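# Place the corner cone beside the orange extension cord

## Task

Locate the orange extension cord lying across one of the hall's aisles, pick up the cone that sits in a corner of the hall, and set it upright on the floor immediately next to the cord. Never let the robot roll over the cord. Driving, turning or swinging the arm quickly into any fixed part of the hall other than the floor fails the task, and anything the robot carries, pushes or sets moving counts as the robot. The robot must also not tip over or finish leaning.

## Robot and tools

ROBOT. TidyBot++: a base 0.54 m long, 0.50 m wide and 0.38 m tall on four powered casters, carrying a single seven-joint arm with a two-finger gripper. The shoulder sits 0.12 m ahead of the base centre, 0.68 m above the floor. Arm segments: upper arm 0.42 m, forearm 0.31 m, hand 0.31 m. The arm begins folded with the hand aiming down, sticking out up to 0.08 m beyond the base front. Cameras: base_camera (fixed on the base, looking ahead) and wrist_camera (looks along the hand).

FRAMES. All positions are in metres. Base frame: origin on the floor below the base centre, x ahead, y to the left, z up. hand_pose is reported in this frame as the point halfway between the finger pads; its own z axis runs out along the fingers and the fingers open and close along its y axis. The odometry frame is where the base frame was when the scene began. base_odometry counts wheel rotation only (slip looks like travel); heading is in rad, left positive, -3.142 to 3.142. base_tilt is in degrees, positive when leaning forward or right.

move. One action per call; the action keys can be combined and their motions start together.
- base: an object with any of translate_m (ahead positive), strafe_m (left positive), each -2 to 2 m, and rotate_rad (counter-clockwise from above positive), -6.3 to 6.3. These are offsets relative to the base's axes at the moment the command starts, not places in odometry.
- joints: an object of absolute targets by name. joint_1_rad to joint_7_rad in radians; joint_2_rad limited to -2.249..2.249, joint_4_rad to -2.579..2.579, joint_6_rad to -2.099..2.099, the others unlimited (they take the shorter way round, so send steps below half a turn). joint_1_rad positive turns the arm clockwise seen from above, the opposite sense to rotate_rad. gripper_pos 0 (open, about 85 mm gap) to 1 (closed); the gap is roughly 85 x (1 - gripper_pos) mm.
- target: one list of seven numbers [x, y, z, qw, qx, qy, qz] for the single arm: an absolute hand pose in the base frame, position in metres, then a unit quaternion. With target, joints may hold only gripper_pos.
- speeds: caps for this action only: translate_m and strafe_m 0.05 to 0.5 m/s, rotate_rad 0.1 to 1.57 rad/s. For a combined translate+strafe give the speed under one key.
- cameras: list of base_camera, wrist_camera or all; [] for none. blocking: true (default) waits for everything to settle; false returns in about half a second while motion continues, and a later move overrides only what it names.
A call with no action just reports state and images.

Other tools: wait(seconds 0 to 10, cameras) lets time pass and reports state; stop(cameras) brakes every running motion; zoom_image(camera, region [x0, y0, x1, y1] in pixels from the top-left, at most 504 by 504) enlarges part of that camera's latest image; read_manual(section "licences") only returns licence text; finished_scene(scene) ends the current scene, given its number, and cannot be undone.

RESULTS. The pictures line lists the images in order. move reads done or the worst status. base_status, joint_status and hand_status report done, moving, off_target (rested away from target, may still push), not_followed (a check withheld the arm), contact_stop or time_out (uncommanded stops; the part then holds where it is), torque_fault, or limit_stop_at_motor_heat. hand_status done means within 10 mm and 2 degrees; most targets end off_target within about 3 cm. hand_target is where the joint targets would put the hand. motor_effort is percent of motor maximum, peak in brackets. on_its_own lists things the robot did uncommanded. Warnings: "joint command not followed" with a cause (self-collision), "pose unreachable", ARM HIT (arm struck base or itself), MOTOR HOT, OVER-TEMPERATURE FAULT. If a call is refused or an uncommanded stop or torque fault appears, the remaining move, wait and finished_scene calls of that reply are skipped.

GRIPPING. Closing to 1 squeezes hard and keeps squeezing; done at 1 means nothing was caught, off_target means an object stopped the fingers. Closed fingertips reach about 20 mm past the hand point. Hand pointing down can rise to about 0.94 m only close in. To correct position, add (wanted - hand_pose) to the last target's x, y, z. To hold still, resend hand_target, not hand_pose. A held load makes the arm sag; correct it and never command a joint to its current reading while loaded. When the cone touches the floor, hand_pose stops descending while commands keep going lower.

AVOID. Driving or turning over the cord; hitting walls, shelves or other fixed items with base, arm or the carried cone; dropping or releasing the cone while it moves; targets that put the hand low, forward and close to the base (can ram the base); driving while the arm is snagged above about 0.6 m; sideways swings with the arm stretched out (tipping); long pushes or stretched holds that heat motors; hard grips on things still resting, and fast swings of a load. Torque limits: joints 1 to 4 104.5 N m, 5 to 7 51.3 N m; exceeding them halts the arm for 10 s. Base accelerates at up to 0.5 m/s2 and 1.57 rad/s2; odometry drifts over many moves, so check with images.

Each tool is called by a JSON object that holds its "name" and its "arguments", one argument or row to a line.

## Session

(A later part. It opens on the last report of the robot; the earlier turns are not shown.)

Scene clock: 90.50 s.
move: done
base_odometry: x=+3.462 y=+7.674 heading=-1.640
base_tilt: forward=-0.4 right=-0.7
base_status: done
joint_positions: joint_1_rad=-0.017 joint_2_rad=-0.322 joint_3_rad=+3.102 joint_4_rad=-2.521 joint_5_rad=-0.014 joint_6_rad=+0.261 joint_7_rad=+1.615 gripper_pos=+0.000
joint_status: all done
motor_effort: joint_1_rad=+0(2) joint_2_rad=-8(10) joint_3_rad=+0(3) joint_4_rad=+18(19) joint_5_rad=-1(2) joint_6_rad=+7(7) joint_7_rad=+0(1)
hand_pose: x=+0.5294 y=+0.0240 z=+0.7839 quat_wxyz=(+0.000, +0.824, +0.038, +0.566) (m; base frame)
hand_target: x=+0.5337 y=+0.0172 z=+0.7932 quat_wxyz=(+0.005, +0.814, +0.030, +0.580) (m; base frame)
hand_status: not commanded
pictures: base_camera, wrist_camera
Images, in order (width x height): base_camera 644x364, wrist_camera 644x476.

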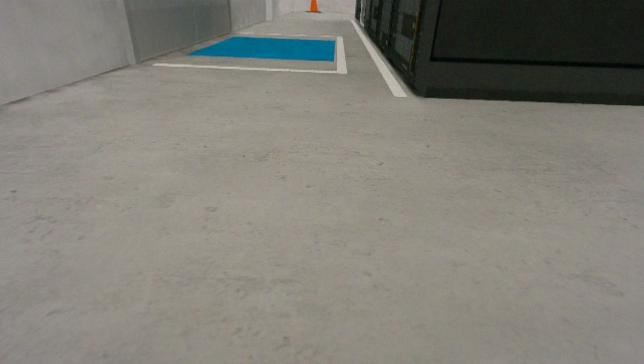

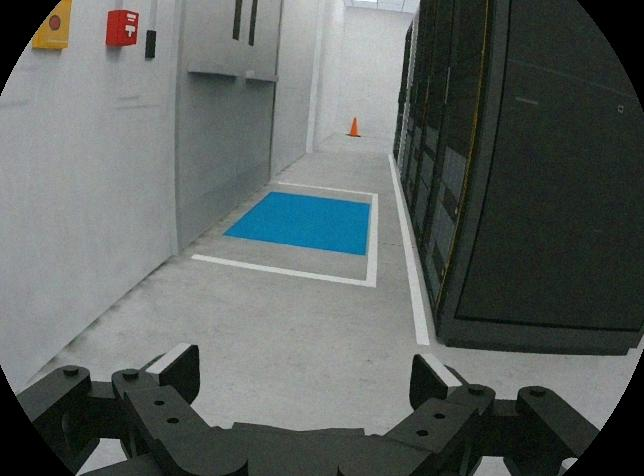

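{"name": "move", "arguments": {
  "base": {"translate_m": 2.0, "strafe_m": 0.2},
  "cameras": ["base_camera"]
}}

{"name": "move", "arguments": {
  "base": {"translate_m": 2.0},
  "cameras": ["base_camera"]
}}

Scene clock: 96.13 s.
move: done
base_odometry: x=+3.523 y=+5.664 heading=-1.641
base_tilt: forward=-0.4 right=-0.7
base_status: done
joint_positions: joint_1_rad=-0.016 joint_2_rad=-0.322 joint_3_rad=+3.102 joint_4_rad=-2.521 joint_5_rad=-0.014 joint_6_rad=+0.261 joint_7_rad=+1.615 gripper_pos=+0.000
joint_status: not commanded
motor_effort: joint_1_rad=-1(1) joint_2_rad=-8(9) joint_3_rad=+1(2) joint_4_rad=+18(19) joint_5_rad=-1(1) joint_6_rad=+7(7) joint_7_rad=+0(1)
hand_pose: x=+0.5295 y=+0.0236 z=+0.7840 quat_wxyz=(+0.000, +0.824, +0.037, +0.566) (m; base frame)
hand_target: x=+0.5337 y=+0.0172 z=+0.7932 quat_wxyz=(+0.005, +0.814, +0.030, +0.580) (m; base frame)
hand_status: not commanded
pictures: base_camera
Images, in order (width x height): base_camera 644x364.

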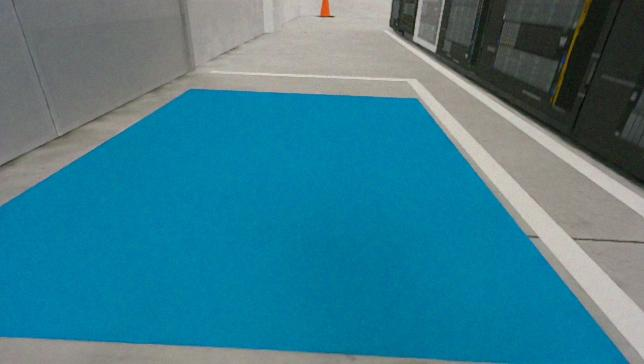

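Scene clock: 101.50 s.
move: done
base_odometry: x=+3.383 y=+3.669 heading=-1.640
base_tilt: forward=-0.4 right=-0.7
base_status: done
joint_positions: joint_1_rad=-0.016 joint_2_rad=-0.322 joint_3_rad=+3.102 joint_4_rad=-2.521 joint_5_rad=-0.014 joint_6_rad=+0.261 joint_7_rad=+1.615 gripper_pos=+0.000
joint_status: not commanded
motor_effort: joint_1_rad=-1(2) joint_2_rad=-7(9) joint_3_rad=+0(2) joint_4_rad=+18(19) joint_5_rad=-1(1) joint_6_rad=+7(7) joint_7_rad=+0(1)
hand_pose: x=+0.5295 y=+0.0236 z=+0.7841 quat_wxyz=(+0.000, +0.824, +0.037, +0.566) (m; base frame)
hand_target: x=+0.5337 y=+0.0172 z=+0.7932 quat_wxyz=(+0.005, +0.814, +0.030, +0.580) (m; base frame)
hand_status: not commanded
pictures: base_camera
Images, in order (width x height): base_camera 644x364.

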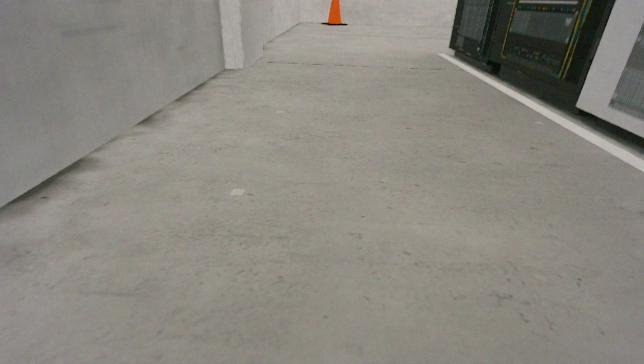

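{"name": "move", "arguments": {
  "base": {"translate_m": 2.0, "strafe_m": -0.12},
  "cameras": ["base_camera"]
}}

{"name": "move", "arguments": {
  "base": {"translate_m": 1.7}
}}

Scene clock: 107.07 s.
move: done
base_odometry: x=+3.125 y=+1.682 heading=-1.640
base_tilt: forward=-0.4 right=-0.7
base_status: done
joint_positions: joint_1_rad=-0.016 joint_2_rad=-0.322 joint_3_rad=+3.102 joint_4_rad=-2.521 joint_5_rad=-0.014 joint_6_rad=+0.261 joint_7_rad=+1.615 gripper_pos=+0.000
joint_status: not commanded
motor_effort: joint_1_rad=+0(1) joint_2_rad=-8(10) joint_3_rad=+1(2) joint_4_rad=+18(19) joint_5_rad=-1(1) joint_6_rad=+7(7) joint_7_rad=+1(1)
hand_pose: x=+0.5295 y=+0.0236 z=+0.7840 quat_wxyz=(+0.000, +0.824, +0.037, +0.566) (m; base frame)
hand_target: x=+0.5337 y=+0.0172 z=+0.7932 quat_wxyz=(+0.005, +0.814, +0.030, +0.580) (m; base frame)
hand_status: not commanded
pictures: base_camera
Images, in order (width x height): base_camera 644x364.

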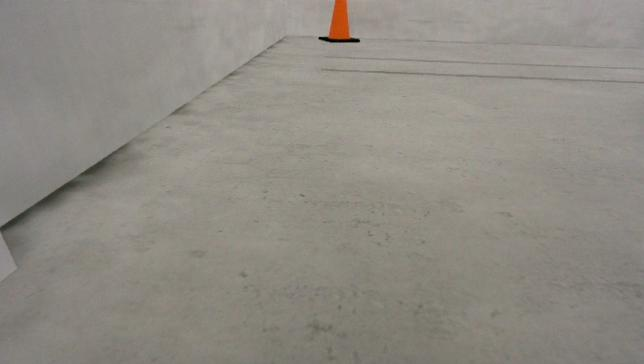

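Scene clock: 111.83 s.
move: done
base_odometry: x=+3.008 y=-0.014 heading=-1.640
base_tilt: forward=-0.4 right=-0.7
base_status: done
joint_positions: joint_1_rad=-0.016 joint_2_rad=-0.322 joint_3_rad=+3.102 joint_4_rad=-2.521 joint_5_rad=-0.014 joint_6_rad=+0.261 joint_7_rad=+1.615 gripper_pos=+0.000
joint_status: not commanded
motor_effort: joint_1_rad=-1(1) joint_2_rad=-8(10) joint_3_rad=+1(2) joint_4_rad=+18(19) joint_5_rad=-1(1) joint_6_rad=+7(7) joint_7_rad=+0(1)
hand_pose: x=+0.5295 y=+0.0236 z=+0.7841 quat_wxyz=(+0.000, +0.824, +0.037, +0.566) (m; base frame)
hand_target: x=+0.5337 y=+0.0172 z=+0.7932 quat_wxyz=(+0.005, +0.814, +0.030, +0.580) (m; base frame)
hand_status: not commanded
pictures: base_camera, wrist_camera
Images, in order (width x height): base_camera 644x364, wrist_camera 644x476.

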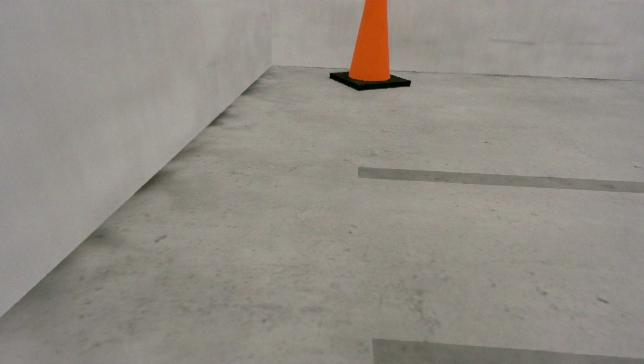

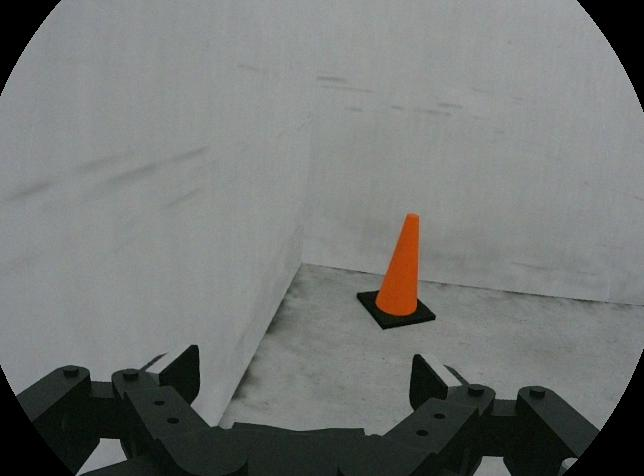

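{"name": "move", "arguments": {
  "base": {"translate_m": 1.30, "strafe_m": -0.21},
  "target": [0.63, 0.0, 0.62, 0, 1, 0, 0]
}}

Scene clock: 116.00 s.
move: off_target
base_odometry: x=+2.708 y=-1.296 heading=-1.640
base_tilt: forward=-0.4 right=-0.7
base_status: done
joint_positions: joint_1_rad=-0.016 joint_2_rad=+0.522 joint_3_rad=+3.144 joint_4_rad=-1.404 joint_5_rad=-0.014 joint_6_rad=-1.162 joint_7_rad=+1.615 gripper_pos=+0.000
joint_status: not commanded
motor_effort: joint_1_rad=-1(2) joint_2_rad=-35(37) joint_3_rad=+0(2) joint_4_rad=+16(20) joint_5_rad=-1(1) joint_6_rad=+0(8) joint_7_rad=+0(2)
hand_pose: x=+0.6402 y=+0.0125 z=+0.6265 quat_wxyz=(-0.005, +0.999, +0.026, +0.027) (m; base frame)
hand_target: x=+0.6300 y=+0.0000 z=+0.6200 quat_wxyz=(+0.000, +1.000, +0.000, +0.000) (m; base frame)
hand_status: off_target (0.017 m and 4.4 deg from the pose sent, 0.194 m and 69.1 deg at the start)
pictures: base_camera, wrist_camera
Images, in order (width x height): base_camera 644x364, wrist_camera 644x476.

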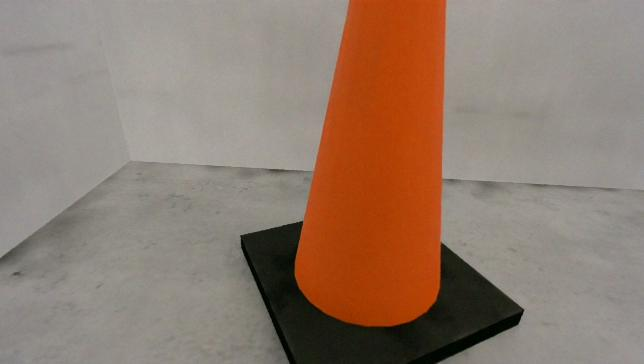

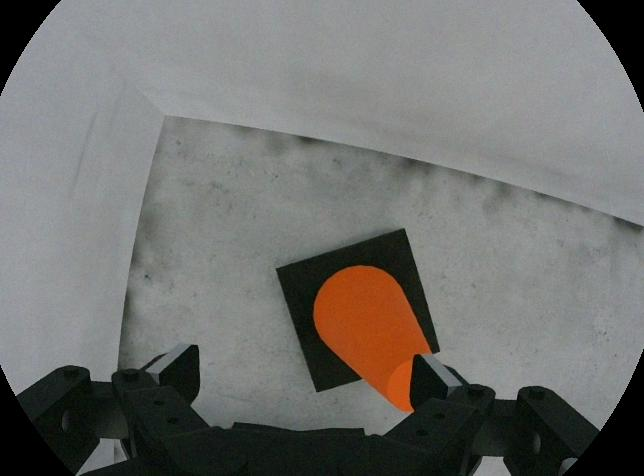

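{"name": "move", "arguments": {
  "base": {"translate_m": -0.06, "strafe_m": -0.09},
  "cameras": []
}}

{"name": "move", "arguments": {
  "target": [0.628, 0.0, 0.52, 0, 1, 0, 0]
}}

Scene clock: 117.43 s.
move: done
base_odometry: x=+2.622 y=-1.230 heading=-1.640
base_tilt: forward=-0.4 right=-0.7
base_status: done
joint_positions: joint_1_rad=-0.008 joint_2_rad=+0.522 joint_3_rad=+3.155 joint_4_rad=-1.404 joint_5_rad=-0.014 joint_6_rad=-1.166 joint_7_rad=+1.615 gripper_pos=+0.000
joint_status: not commanded
motor_effort: joint_1_rad=-1(4) joint_2_rad=-36(37) joint_3_rad=+0(3) joint_4_rad=+16(16) joint_5_rad=-1(2) joint_6_rad=+0(1) joint_7_rad=+1(1)
hand_pose: x=+0.6394 y=+0.0031 z=+0.6265 quat_wxyz=(-0.003, +1.000, +0.018, +0.025) (m; base frame)
hand_target: x=+0.6300 y=+0.0000 z=+0.6200 quat_wxyz=(+0.000, +1.000, +0.000, +0.000) (m; base frame)
hand_status: not commanded
pictures: none
No camera images: "cameras" was empty.

Scene clock: 118.80 s.
move: off_target
base_odometry: x=+2.622 y=-1.230 heading=-1.640
base_tilt: forward=-0.4 right=-0.7
base_status: not commanded
joint_positions: joint_1_rad=-0.008 joint_2_rad=+0.637 joint_3_rad=+3.155 joint_4_rad=-1.538 joint_5_rad=-0.014 joint_6_rad=-0.989 joint_7_rad=+1.615 gripper_pos=+0.000
joint_status: not commanded
motor_effort: joint_1_rad=+0(1) joint_2_rad=-37(40) joint_3_rad=+0(2) joint_4_rad=+13(16) joint_5_rad=-1(1) joint_6_rad=-1(1) joint_7_rad=-1(1)
hand_pose: x=+0.6208 y=+0.0024 z=+0.5302 quat_wxyz=(-0.002, +1.000, +0.017, -0.011) (m; base frame)
hand_target: x=+0.6280 y=+0.0000 z=+0.5200 quat_wxyz=(+0.000, +1.000, +0.000, +0.000) (m; base frame)
hand_status: off_target (0.013 m and 2.3 deg from the pose sent, 0.107 m and 3.5 deg at the start)
pictures: base_camera, wrist_camera
Images, in order (width x height): base_camera 644x364, wrist_camera 644x476.

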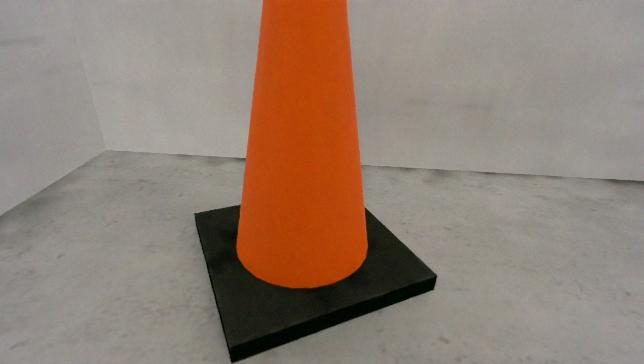

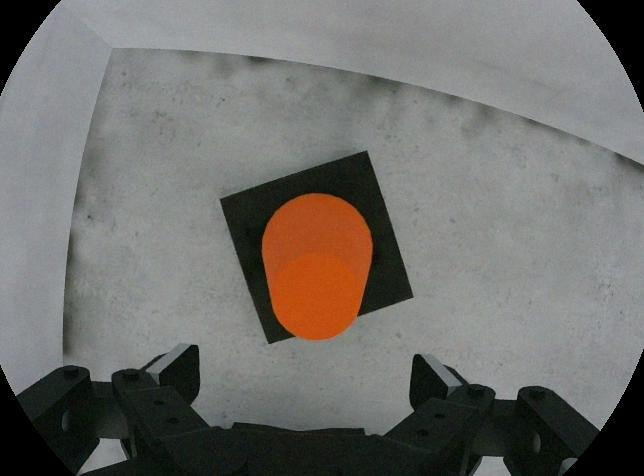

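{"name": "move", "arguments": {
  "base": {"translate_m": 0.024, "strafe_m": -0.004},
  "target": [0.632, 0.0, 0.475, 0, 1, 0, 0]
}}

Scene clock: 119.87 s.
move: off_target
base_odometry: x=+2.616 y=-1.254 heading=-1.640
base_tilt: forward=-0.4 right=-0.7
base_status: done
joint_positions: joint_1_rad=-0.008 joint_2_rad=+0.712 joint_3_rad=+3.155 joint_4_rad=-1.562 joint_5_rad=-0.014 joint_6_rad=-0.882 joint_7_rad=+1.615 gripper_pos=+0.000
joint_status: not commanded
motor_effort: joint_1_rad=-1(2) joint_2_rad=-38(41) joint_3_rad=+0(2) joint_4_rad=+12(14) joint_5_rad=-1(1) joint_6_rad=-1(2) joint_7_rad=+0(1)
hand_pose: x=+0.6295 y=+0.0019 z=+0.4860 quat_wxyz=(-0.001, +1.000, +0.016, -0.007) (m; base frame)
hand_target: x=+0.6320 y=+0.0000 z=+0.4750 quat_wxyz=(+0.000, +1.000, +0.000, +0.000) (m; base frame)
hand_status: off_target (0.011 m and 2.1 deg from the pose sent, 0.056 m and 2.3 deg at the start)
pictures: base_camera, wrist_camera
Images, in order (width x height): base_camera 644x364, wrist_camera 644x476.

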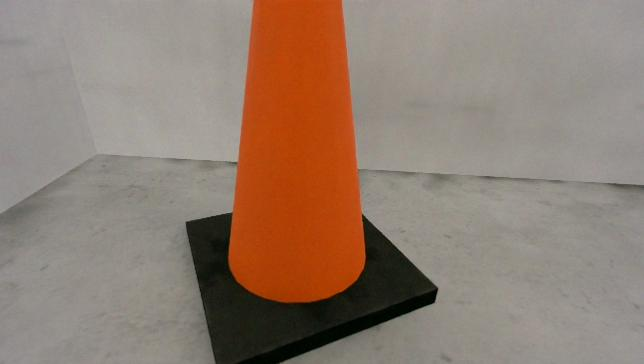

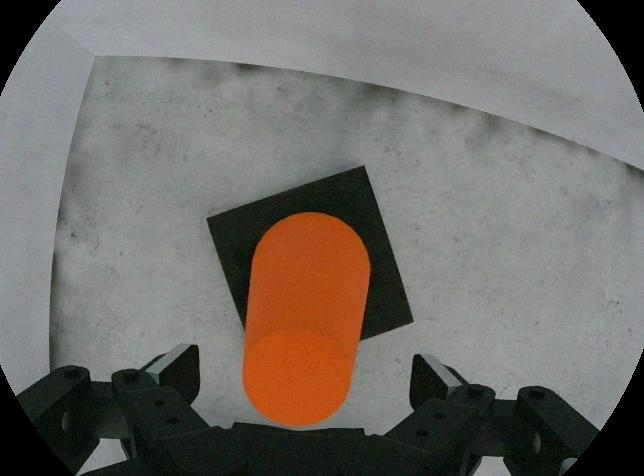

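{"name": "move", "arguments": {
  "base": {"translate_m": -0.011, "strafe_m": 0.004},
  "target": [0.632, 0.0, 0.42, 0, 1, 0, 0]
}}

Scene clock: 121.40 s.
move: off_target
base_odometry: x=+2.621 y=-1.243 heading=-1.640
base_tilt: forward=-0.4 right=-0.7
base_status: done
joint_positions: joint_1_rad=-0.008 joint_2_rad=+0.804 joint_3_rad=+3.155 joint_4_rad=-1.593 joint_5_rad=-0.014 joint_6_rad=-0.761 joint_7_rad=+1.615 gripper_pos=+0.000
joint_status: not commanded
motor_effort: joint_1_rad=-1(5) joint_2_rad=-39(42) joint_3_rad=+0(3) joint_4_rad=+11(13) joint_5_rad=-1(1) joint_6_rad=-1(1) joint_7_rad=+0(1)
hand_pose: x=+0.6299 y=+0.0013 z=+0.4312 quat_wxyz=(+0.000, +1.000, +0.016, -0.008) (m; base frame)
hand_target: x=+0.6320 y=+0.0000 z=+0.4200 quat_wxyz=(+0.000, +1.000, +0.000, +0.000) (m; base frame)
hand_status: off_target (0.011 m and 2.1 deg from the pose sent, 0.066 m and 2.1 deg at the start)
pictures: base_camera, wrist_camera
Images, in order (width x height): base_camera 644x364, wrist_camera 644x476.

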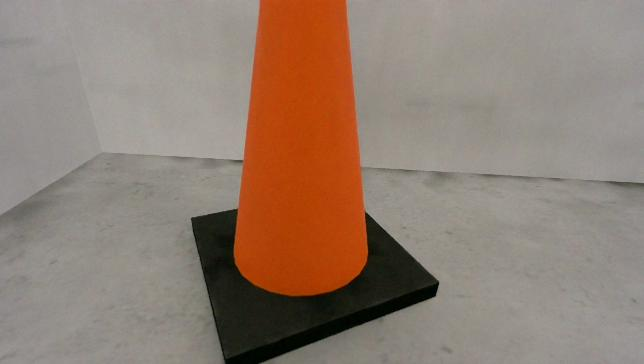

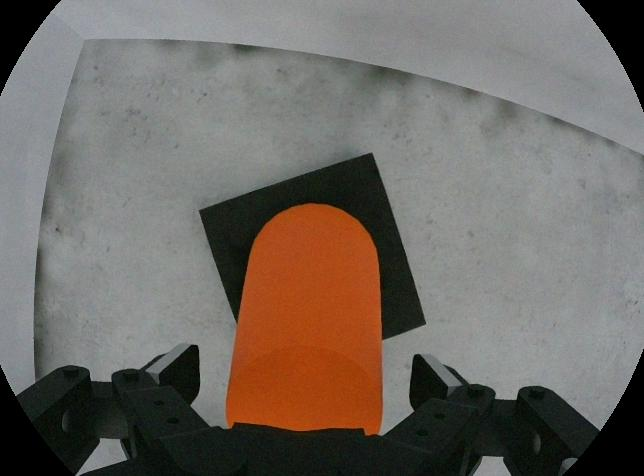

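{"name": "move", "arguments": {
  "joints": {"gripper_pos": 0.5},
  "cameras": ["wrist_camera"]
}}

{"name": "move", "arguments": {
  "joints": {"gripper_pos": 0.7},
  "cameras": []
}}

{"name": "move", "arguments": {
  "target": [0.58, 0.0, 0.55, 0, 1, 0, 0],
  "cameras": ["base_camera"]
}}

{"name": "move", "arguments": {
  "base": {"translate_m": -0.5},
  "target": [0.42, 0.0, 0.87, 0, 1, 0, 0]
}}

Scene clock: 122.40 s.
move: off_target
base_odometry: x=+2.621 y=-1.243 heading=-1.640
base_tilt: forward=-0.4 right=-0.7
base_status: not commanded
joint_positions: joint_1_rad=-0.007 joint_2_rad=+0.799 joint_3_rad=+3.155 joint_4_rad=-1.597 joint_5_rad=-0.014 joint_6_rad=-0.759 joint_7_rad=+1.615 gripper_pos=+0.388
joint_status: gripper_pos off_target (ended at +0.388, target +0.500)
motor_effort: joint_1_rad=-1(4) joint_2_rad=-38(40) joint_3_rad=-1(3) joint_4_rad=+11(14) joint_5_rad=-2(3) joint_6_rad=+1(3) joint_7_rad=+0(2)
hand_pose: x=+0.6300 y=+0.0008 z=+0.4330 quat_wxyz=(+0.000, +1.000, +0.016, -0.006) (m; base frame)
hand_target: x=+0.6320 y=+0.0000 z=+0.4200 quat_wxyz=(+0.000, +1.000, +0.000, +0.000) (m; base frame)
hand_status: not commanded
pictures: wrist_camera
Images, in order (width x height): wrist_camera 644x476.

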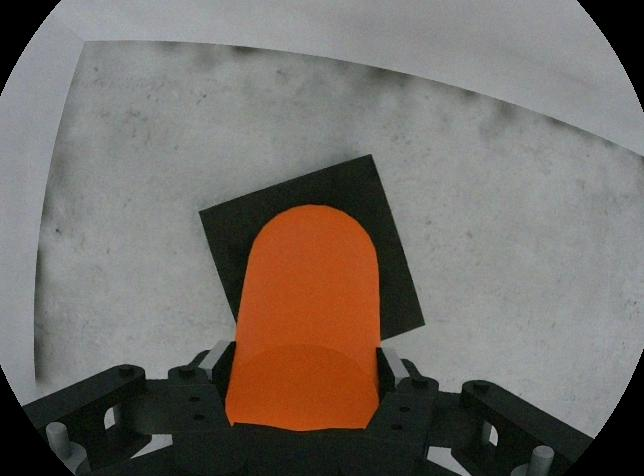

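Scene clock: 123.03 s.
move: off_target
base_odometry: x=+2.621 y=-1.243 heading=-1.640
base_tilt: forward=-0.4 right=-0.7
base_status: not commanded
joint_positions: joint_1_rad=-0.007 joint_2_rad=+0.799 joint_3_rad=+3.155 joint_4_rad=-1.597 joint_5_rad=-0.014 joint_6_rad=-0.759 joint_7_rad=+1.615 gripper_pos=+0.388
joint_status: gripper_pos off_target (ended at +0.388, target +0.700)
motor_effort: joint_1_rad=-1(1) joint_2_rad=-38(38) joint_3_rad=-1(2) joint_4_rad=+12(12) joint_5_rad=-2(2) joint_6_rad=+1(1) joint_7_rad=+1(1)
hand_pose: x=+0.6300 y=+0.0008 z=+0.4330 quat_wxyz=(+0.000, +1.000, +0.016, -0.006) (m; base frame)
hand_target: x=+0.6320 y=+0.0000 z=+0.4200 quat_wxyz=(+0.000, +1.000, +0.000, +0.000) (m; base frame)
hand_status: not commanded
pictures: none
No camera images: "cameras" was empty.

Scene clock: 124.43 s.
move: off_target
base_odometry: x=+2.621 y=-1.243 heading=-1.640
base_tilt: forward=-0.3 right=-0.7
base_status: not commanded
joint_positions: joint_1_rad=-0.007 joint_2_rad=+0.550 joint_3_rad=+3.155 joint_4_rad=-1.700 joint_5_rad=-0.014 joint_6_rad=-0.900 joint_7_rad=+1.615 gripper_pos=+0.389
joint_status: not commanded
motor_effort: joint_1_rad=+0(2) joint_2_rad=-44(52) joint_3_rad=-1(3) joint_4_rad=+17(19) joint_5_rad=-1(3) joint_6_rad=-1(4) joint_7_rad=+0(1)
hand_pose: x=+0.5807 y=+0.0017 z=+0.5314 quat_wxyz=(-0.002, +1.000, +0.016, -0.005) (m; base frame)
hand_target: x=+0.5800 y=+0.0000 z=+0.5500 quat_wxyz=(+0.000, +1.000, +0.000, +0.000) (m; base frame)
hand_status: off_target (0.019 m and 1.9 deg from the pose sent, 0.127 m and 2.0 deg at the start)
pictures: base_camera
Images, in order (width x height): base_camera 644x364.

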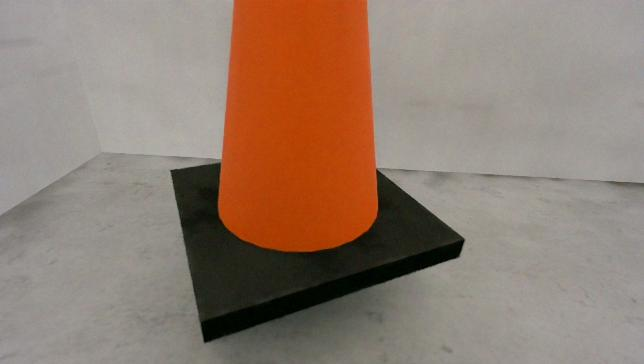

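Scene clock: 126.93 s.
move: off_target
base_odometry: x=+2.656 y=-0.744 heading=-1.640
base_tilt: forward=-0.4 right=-0.7
base_status: done
joint_positions: joint_1_rad=-0.008 joint_2_rad=+0.012 joint_3_rad=+3.155 joint_4_rad=-1.369 joint_5_rad=-0.014 joint_6_rad=-1.803 joint_7_rad=+1.615 gripper_pos=+0.390
joint_status: not commanded
motor_effort: joint_1_rad=-1(2) joint_2_rad=-24(48) joint_3_rad=+0(2) joint_4_rad=+21(25) joint_5_rad=-1(2) joint_6_rad=-3(4) joint_7_rad=+0(1)
hand_pose: x=+0.4199 y=+0.0038 z=+0.8507 quat_wxyz=(-0.007, +1.000, +0.021, -0.021) (m; base frame)
hand_target: x=+0.4200 y=+0.0000 z=+0.8700 quat_wxyz=(+0.000, +1.000, +0.000, +0.000) (m; base frame)
hand_status: off_target (0.020 m and 3.5 deg from the pose sent, 0.375 m and 1.9 deg at the start)
pictures: base_camera, wrist_camera
Images, in order (width x height): base_camera 644x364, wrist_camera 644x476.

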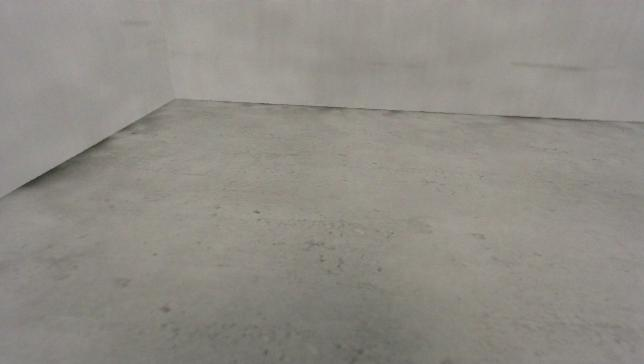

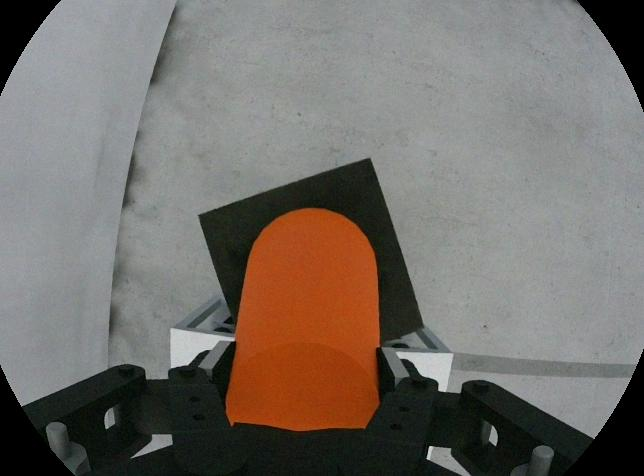

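{"name": "move", "arguments": {
  "base": {"rotate_rad": -3.143},
  "cameras": ["base_camera"]
}}

{"name": "move", "arguments": {
  "base": {"translate_m": 1.967, "strafe_m": -0.256},
  "cameras": ["base_camera"]
}}

{"name": "move", "arguments": {
  "base": {"translate_m": 1.959, "strafe_m": -0.062},
  "cameras": ["base_camera"]
}}

Scene clock: 130.63 s.
move: done
base_odometry: x=+2.656 y=-0.744 heading=+1.501
base_tilt: forward=-0.4 right=-0.7
base_status: done
joint_positions: joint_1_rad=-0.015 joint_2_rad=+0.019 joint_3_rad=+3.157 joint_4_rad=-1.364 joint_5_rad=-0.010 joint_6_rad=-1.803 joint_7_rad=+1.615 gripper_pos=+0.390
joint_status: not commanded
motor_effort: joint_1_rad=+0(3) joint_2_rad=-25(28) joint_3_rad=-1(3) joint_4_rad=+22(23) joint_5_rad=-1(4) joint_6_rad=-2(6) joint_7_rad=+0(1)
hand_pose: x=+0.4222 y=+0.0041 z=+0.8502 quat_wxyz=(-0.005, +0.999, +0.022, -0.022) (m; base frame)
hand_target: x=+0.4200 y=+0.0000 z=+0.8700 quat_wxyz=(+0.000, +1.000, +0.000, +0.000) (m; base frame)
hand_status: not commanded
pictures: base_camera
Images, in order (width x height): base_camera 644x364.

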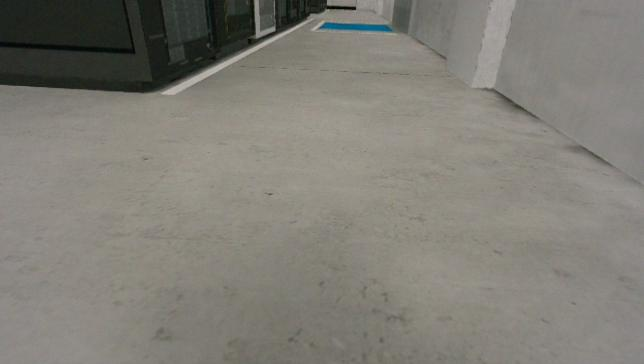

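Scene clock: 135.90 s.
move: done
base_odometry: x=+3.048 y=+1.200 heading=+1.500
base_tilt: forward=-0.4 right=-0.7
base_status: done
joint_positions: joint_1_rad=-0.015 joint_2_rad=+0.020 joint_3_rad=+3.157 joint_4_rad=-1.364 joint_5_rad=-0.010 joint_6_rad=-1.804 joint_7_rad=+1.615 gripper_pos=+0.390
joint_status: not commanded
motor_effort: joint_1_rad=-1(2) joint_2_rad=-25(27) joint_3_rad=+0(1) joint_4_rad=+23(24) joint_5_rad=-1(2) joint_6_rad=-1(4) joint_7_rad=+0(1)
hand_pose: x=+0.4220 y=+0.0041 z=+0.8499 quat_wxyz=(-0.005, +0.999, +0.022, -0.023) (m; base frame)
hand_target: x=+0.4200 y=+0.0000 z=+0.8700 quat_wxyz=(+0.000, +1.000, +0.000, +0.000) (m; base frame)
hand_status: not commanded
pictures: base_camera
Images, in order (width x height): base_camera 644x364.

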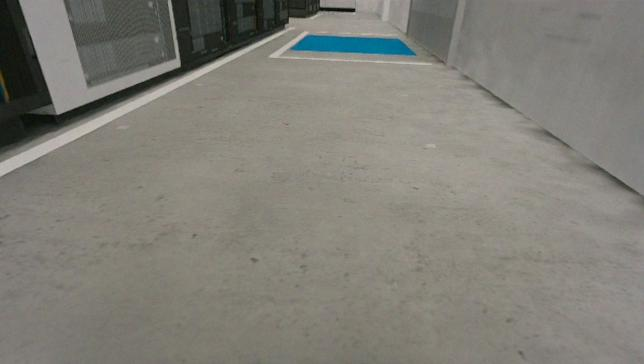

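Scene clock: 141.17 s.
move: done
base_odometry: x=+3.248 y=+3.150 heading=+1.499
base_tilt: forward=-0.4 right=-0.7
base_status: done
joint_positions: joint_1_rad=-0.015 joint_2_rad=+0.020 joint_3_rad=+3.157 joint_4_rad=-1.364 joint_5_rad=-0.010 joint_6_rad=-1.804 joint_7_rad=+1.615 gripper_pos=+0.390
joint_status: not commanded
motor_effort: joint_1_rad=+0(2) joint_2_rad=-25(27) joint_3_rad=+0(2) joint_4_rad=+23(24) joint_5_rad=-1(2) joint_6_rad=+0(4) joint_7_rad=-2(2)
hand_pose: x=+0.4220 y=+0.0041 z=+0.8499 quat_wxyz=(-0.005, +0.999, +0.022, -0.023) (m; base frame)
hand_target: x=+0.4200 y=+0.0000 z=+0.8700 quat_wxyz=(+0.000, +1.000, +0.000, +0.000) (m; base frame)
hand_status: not commanded
pictures: base_camera
Images, in order (width x height): base_camera 644x364.

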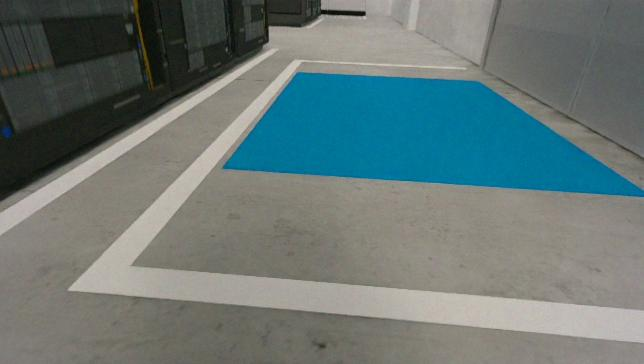

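{"name": "move", "arguments": {
  "base": {"translate_m": 1.959, "strafe_m": -0.04},
  "cameras": ["base_camera"]
}}

{"name": "move", "arguments": {
  "base": {"translate_m": 1.95},
  "cameras": ["base_camera"]
}}

Scene clock: 152.57 s.
move: done
base_odometry: x=+3.428 y=+5.101 heading=+1.499
base_tilt: forward=-0.4 right=-0.6
base_status: done
joint_positions: joint_1_rad=-0.015 joint_2_rad=+0.020 joint_3_rad=+3.157 joint_4_rad=-1.364 joint_5_rad=-0.010 joint_6_rad=-1.805 joint_7_rad=+1.615 gripper_pos=+0.390
joint_status: not commanded
motor_effort: joint_1_rad=-1(2) joint_2_rad=-25(27) joint_3_rad=-1(2) joint_4_rad=+23(24) joint_5_rad=-1(2) joint_6_rad=-1(5) joint_7_rad=-1(1)
hand_pose: x=+0.4216 y=+0.0041 z=+0.8499 quat_wxyz=(-0.005, +0.999, +0.022, -0.024) (m; base frame)
hand_target: x=+0.4200 y=+0.0000 z=+0.8700 quat_wxyz=(+0.000, +1.000, +0.000, +0.000) (m; base frame)
hand_status: not commanded
pictures: base_camera
Images, in order (width x height): base_camera 644x364.

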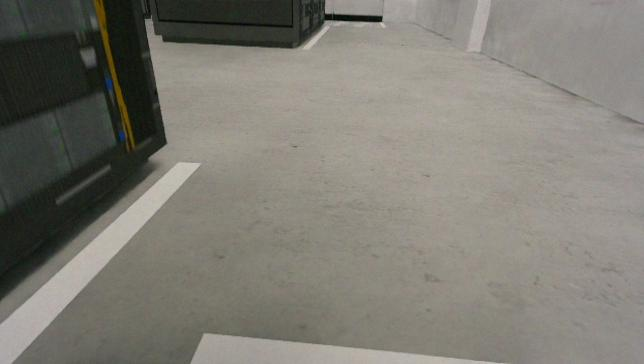

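Scene clock: 157.83 s.
move: done
base_odometry: x=+3.569 y=+7.046 heading=+1.498
base_tilt: forward=-0.4 right=-0.7
base_status: done
joint_positions: joint_1_rad=-0.015 joint_2_rad=+0.020 joint_3_rad=+3.157 joint_4_rad=-1.364 joint_5_rad=-0.010 joint_6_rad=-1.805 joint_7_rad=+1.615 gripper_pos=+0.390
joint_status: not commanded
motor_effort: joint_1_rad=+0(2) joint_2_rad=-25(27) joint_3_rad=+1(1) joint_4_rad=+24(24) joint_5_rad=-1(2) joint_6_rad=+0(4) joint_7_rad=+1(1)
hand_pose: x=+0.4216 y=+0.0041 z=+0.8500 quat_wxyz=(-0.005, +0.999, +0.022, -0.024) (m; base frame)
hand_target: x=+0.4200 y=+0.0000 z=+0.8700 quat_wxyz=(+0.000, +1.000, +0.000, +0.000) (m; base frame)
hand_status: not commanded
pictures: base_camera
Images, in order (width x height): base_camera 644x364.

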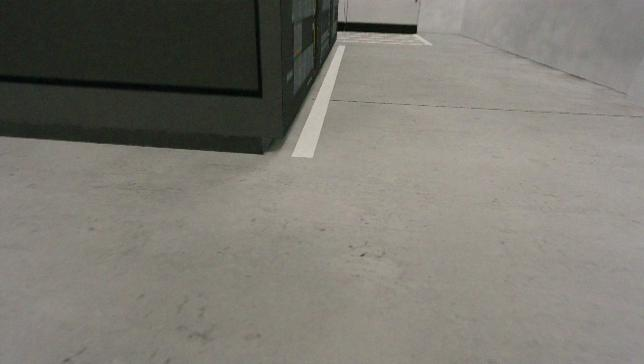

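{"name": "move", "arguments": {
  "base": {"translate_m": 0.1, "strafe_m": -0.5},
  "cameras": ["base_camera"]
}}

{"name": "move", "arguments": {
  "base": {"translate_m": 1.9},
  "cameras": ["base_camera"]
}}

Scene clock: 160.47 s.
move: done
base_odometry: x=+4.075 y=+7.110 heading=+1.499
base_tilt: forward=-0.4 right=-0.7
base_status: done
joint_positions: joint_1_rad=-0.015 joint_2_rad=+0.020 joint_3_rad=+3.160 joint_4_rad=-1.364 joint_5_rad=-0.005 joint_6_rad=-1.805 joint_7_rad=+1.615 gripper_pos=+0.390
joint_status: not commanded
motor_effort: joint_1_rad=-1(3) joint_2_rad=-25(26) joint_3_rad=+0(3) joint_4_rad=+23(23) joint_5_rad=-1(4) joint_6_rad=-1(4) joint_7_rad=+0(1)
hand_pose: x=+0.4216 y=+0.0017 z=+0.8500 quat_wxyz=(-0.003, +1.000, +0.020, -0.024) (m; base frame)
hand_target: x=+0.4200 y=+0.0000 z=+0.8700 quat_wxyz=(+0.000, +1.000, +0.000, +0.000) (m; base frame)
hand_status: not commanded
pictures: base_camera
Images, in order (width x height): base_camera 644x364.

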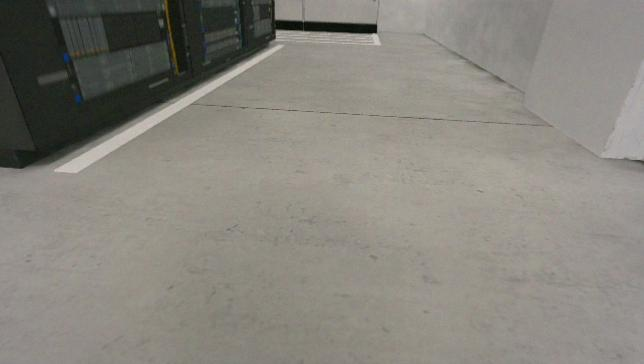

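Scene clock: 165.63 s.
move: done
base_odometry: x=+4.212 y=+9.005 heading=+1.498
base_tilt: forward=-0.4 right=-0.7
base_status: done
joint_positions: joint_1_rad=-0.015 joint_2_rad=+0.020 joint_3_rad=+3.160 joint_4_rad=-1.364 joint_5_rad=-0.005 joint_6_rad=-1.806 joint_7_rad=+1.615 gripper_pos=+0.390
joint_status: not commanded
motor_effort: joint_1_rad=-1(1) joint_2_rad=-25(27) joint_3_rad=+0(1) joint_4_rad=+23(24) joint_5_rad=+0(2) joint_6_rad=+0(4) joint_7_rad=-1(1)
hand_pose: x=+0.4215 y=+0.0017 z=+0.8499 quat_wxyz=(-0.003, +1.000, +0.020, -0.024) (m; base frame)
hand_target: x=+0.4200 y=+0.0000 z=+0.8700 quat_wxyz=(+0.000, +1.000, +0.000, +0.000) (m; base frame)
hand_status: not commanded
pictures: base_camera
Images, in order (width x height): base_camera 644x364.

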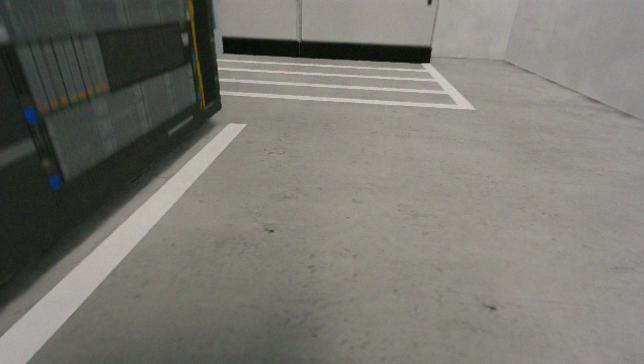

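{"name": "move", "arguments": {
  "base": {"translate_m": 1.1, "strafe_m": -0.35, "rotate_rad": 0.7}
}}

Scene clock: 169.63 s.
move: done
base_odometry: x=+4.641 y=+10.077 heading=+2.198
base_tilt: forward=-0.4 right=-0.6
base_status: done
joint_positions: joint_1_rad=-0.020 joint_2_rad=+0.016 joint_3_rad=+3.160 joint_4_rad=-1.363 joint_5_rad=-0.003 joint_6_rad=-1.817 joint_7_rad=+1.615 gripper_pos=+0.390
joint_status: not commanded
motor_effort: joint_1_rad=-1(3) joint_2_rad=-24(26) joint_3_rad=+0(4) joint_4_rad=+23(24) joint_5_rad=-1(7) joint_6_rad=-1(5) joint_7_rad=+0(1)
hand_pose: x=+0.4176 y=+0.0027 z=+0.8515 quat_wxyz=(-0.002, +0.999, +0.023, -0.027) (m; base frame)
hand_target: x=+0.4200 y=+0.0000 z=+0.8700 quat_wxyz=(+0.000, +1.000, +0.000, +0.000) (m; base frame)
hand_status: not commanded
pictures: base_camera, wrist_camera
Images, in order (width x height): base_camera 644x364, wrist_camera 644x476.

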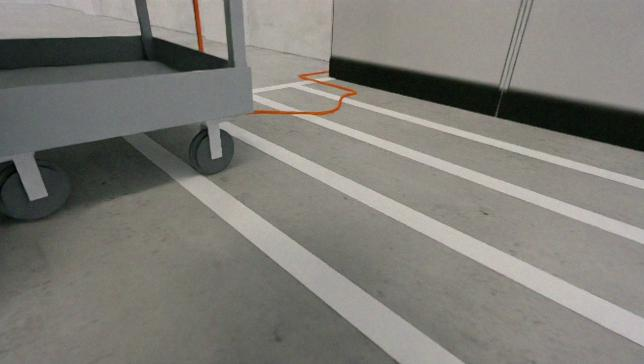

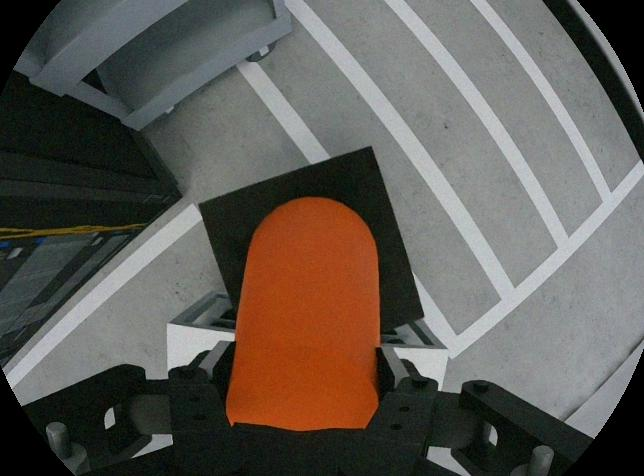

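{"name": "move", "arguments": {
  "base": {"translate_m": 0.4, "strafe_m": -0.48},
  "speeds": {"translate_m": 0.3}
}}

Scene clock: 173.43 s.
move: done
base_odometry: x=+4.795 y=+10.683 heading=+2.198
base_tilt: forward=-0.4 right=-0.6
base_status: done
joint_positions: joint_1_rad=-0.020 joint_2_rad=+0.016 joint_3_rad=+3.160 joint_4_rad=-1.363 joint_5_rad=-0.003 joint_6_rad=-1.817 joint_7_rad=+1.615 gripper_pos=+0.390
joint_status: not commanded
motor_effort: joint_1_rad=-1(2) joint_2_rad=-25(26) joint_3_rad=+0(2) joint_4_rad=+22(23) joint_5_rad=-1(3) joint_6_rad=-2(4) joint_7_rad=+0(2)
hand_pose: x=+0.4176 y=+0.0027 z=+0.8515 quat_wxyz=(-0.002, +0.999, +0.023, -0.027) (m; base frame)
hand_target: x=+0.4200 y=+0.0000 z=+0.8700 quat_wxyz=(+0.000, +1.000, +0.000, +0.000) (m; base frame)
hand_status: not commanded
pictures: base_camera, wrist_camera
Images, in order (width x height): base_camera 644x364, wrist_camera 644x476.

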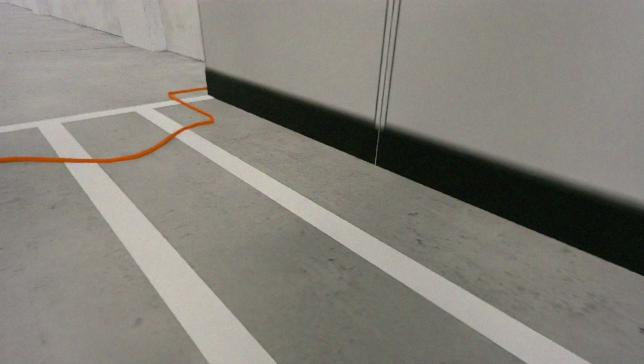

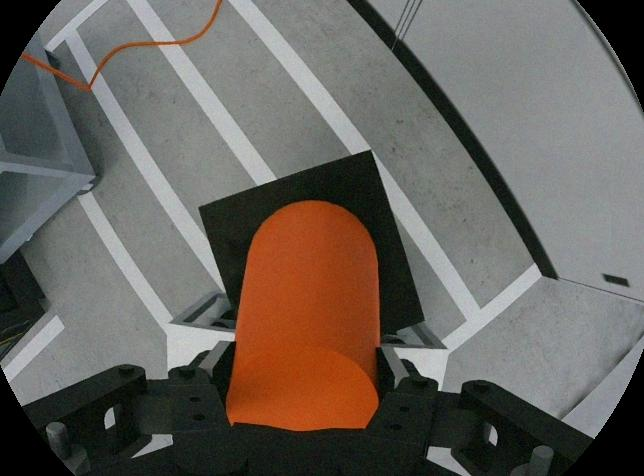

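{"name": "move", "arguments": {
  "base": {"translate_m": 0.2, "strafe_m": 0.04, "rotate_rad": 0.5},
  "speeds": {"translate_m": 0.2, "rotate_rad": 0.5}
}}

Scene clock: 176.03 s.
move: done
base_odometry: x=+4.645 y=+10.821 heading=+2.698
base_tilt: forward=-0.4 right=-0.6
base_status: done
joint_positions: joint_1_rad=-0.019 joint_2_rad=+0.019 joint_3_rad=+3.160 joint_4_rad=-1.360 joint_5_rad=-0.002 joint_6_rad=-1.817 joint_7_rad=+1.615 gripper_pos=+0.390
joint_status: not commanded
motor_effort: joint_1_rad=+0(3) joint_2_rad=-25(28) joint_3_rad=+0(2) joint_4_rad=+21(24) joint_5_rad=-1(4) joint_6_rad=-4(6) joint_7_rad=+0(1)
hand_pose: x=+0.4187 y=+0.0021 z=+0.8513 quat_wxyz=(-0.002, +0.999, +0.022, -0.028) (m; base frame)
hand_target: x=+0.4200 y=+0.0000 z=+0.8700 quat_wxyz=(+0.000, +1.000, +0.000, +0.000) (m; base frame)
hand_status: not commanded
pictures: base_camera, wrist_camera
Images, in order (width x height): base_camera 644x364, wrist_camera 644x476.

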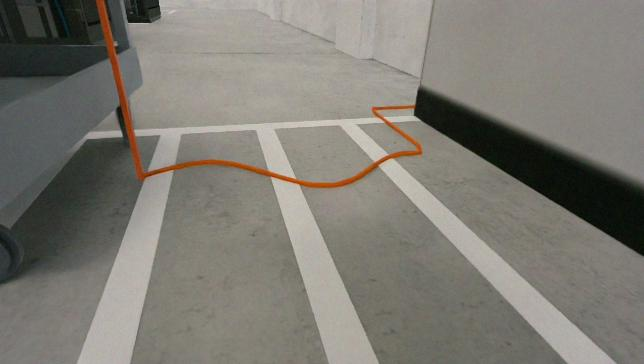

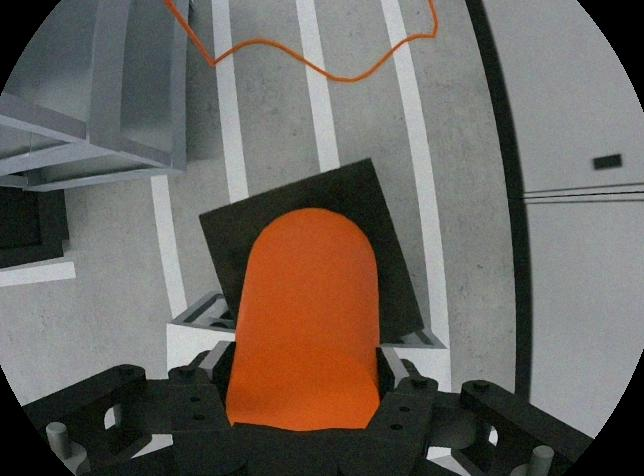

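{"name": "move", "arguments": {
  "target": [0.64, -0.02, 0.54, 0, 1, 0, 0]
}}

Scene clock: 178.80 s.
move: off_target
base_odometry: x=+4.645 y=+10.821 heading=+2.698
base_tilt: forward=-0.4 right=-0.7
base_status: not commanded
joint_positions: joint_1_rad=+0.010 joint_2_rad=+0.688 joint_3_rad=+3.160 joint_4_rad=-1.489 joint_5_rad=-0.002 joint_6_rad=-1.051 joint_7_rad=+1.615 gripper_pos=+0.390
joint_status: not commanded
motor_effort: joint_1_rad=-1(1) joint_2_rad=-49(52) joint_3_rad=+0(1) joint_4_rad=+18(23) joint_5_rad=-1(1) joint_6_rad=-3(6) joint_7_rad=+1(1)
hand_pose: x=+0.6177 y=-0.0120 z=+0.5174 quat_wxyz=(+0.004, +0.999, +0.009, -0.043) (m; base frame)
hand_target: x=+0.6400 y=-0.0200 z=+0.5400 quat_wxyz=(+0.000, +1.000, +0.000, +0.000) (m; base frame)
hand_status: off_target (0.033 m and 5.1 deg from the pose sent, 0.383 m and 4.1 deg at the start)
pictures: base_camera, wrist_camera
Images, in order (width x height): base_camera 644x364, wrist_camera 644x476.

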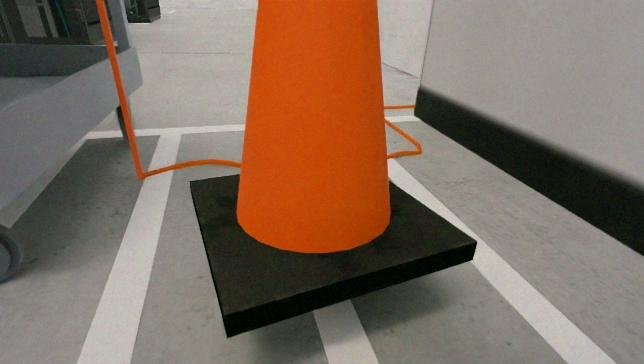

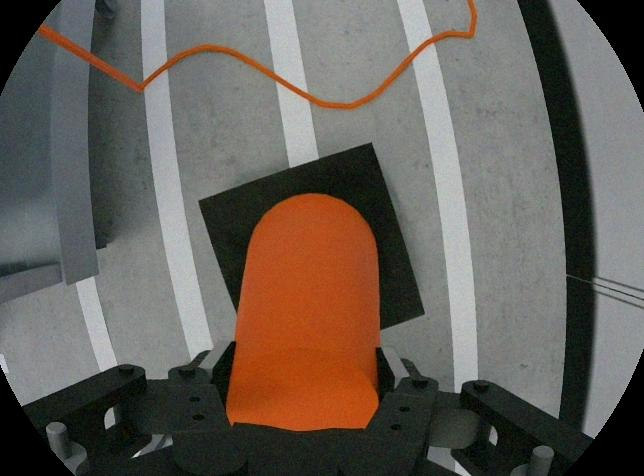

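{"name": "move", "arguments": {
  "target": [0.655, -0.02, 0.475, 0, 0.9993, 0, 0.037]
}}

Scene clock: 183.00 s.
move: off_target
base_odometry: x=+4.645 y=+10.821 heading=+2.698
base_tilt: forward=-0.4 right=-0.7
base_status: not commanded
joint_positions: joint_1_rad=+0.016 joint_2_rad=+0.772 joint_3_rad=+3.160 joint_4_rad=-1.591 joint_5_rad=-0.002 joint_6_rad=-0.794 joint_7_rad=+1.615 gripper_pos=+0.390
joint_status: not commanded
motor_effort: joint_1_rad=-1(1) joint_2_rad=-50(53) joint_3_rad=+1(1) joint_4_rad=+16(18) joint_5_rad=-1(1) joint_6_rad=+0(3) joint_7_rad=+1(1)
hand_pose: x=+0.6280 y=-0.0163 z=+0.4479 quat_wxyz=(+0.005, +1.000, +0.006, -0.008) (m; base frame)
hand_target: x=+0.6550 y=-0.0200 z=+0.4750 quat_wxyz=(+0.000, +0.999, +0.000, +0.037) (m; base frame)
hand_status: off_target (0.038 m and 5.3 deg from the pose sent, 0.057 m and 9.3 deg at the start)
pictures: base_camera, wrist_camera
Images, in order (width x height): base_camera 644x364, wrist_camera 644x476.

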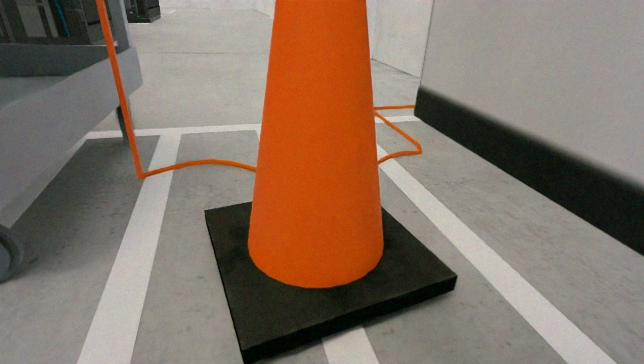

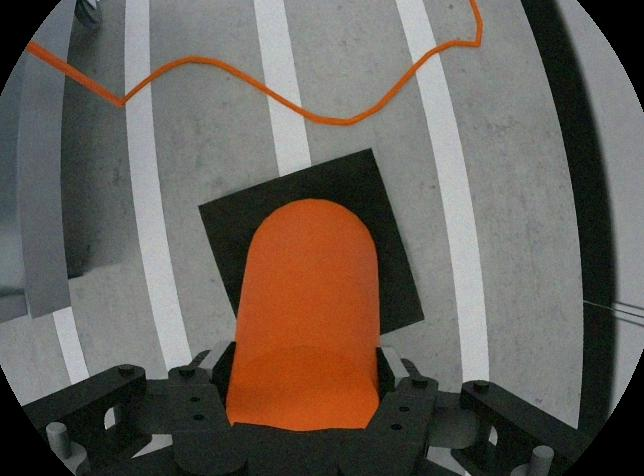

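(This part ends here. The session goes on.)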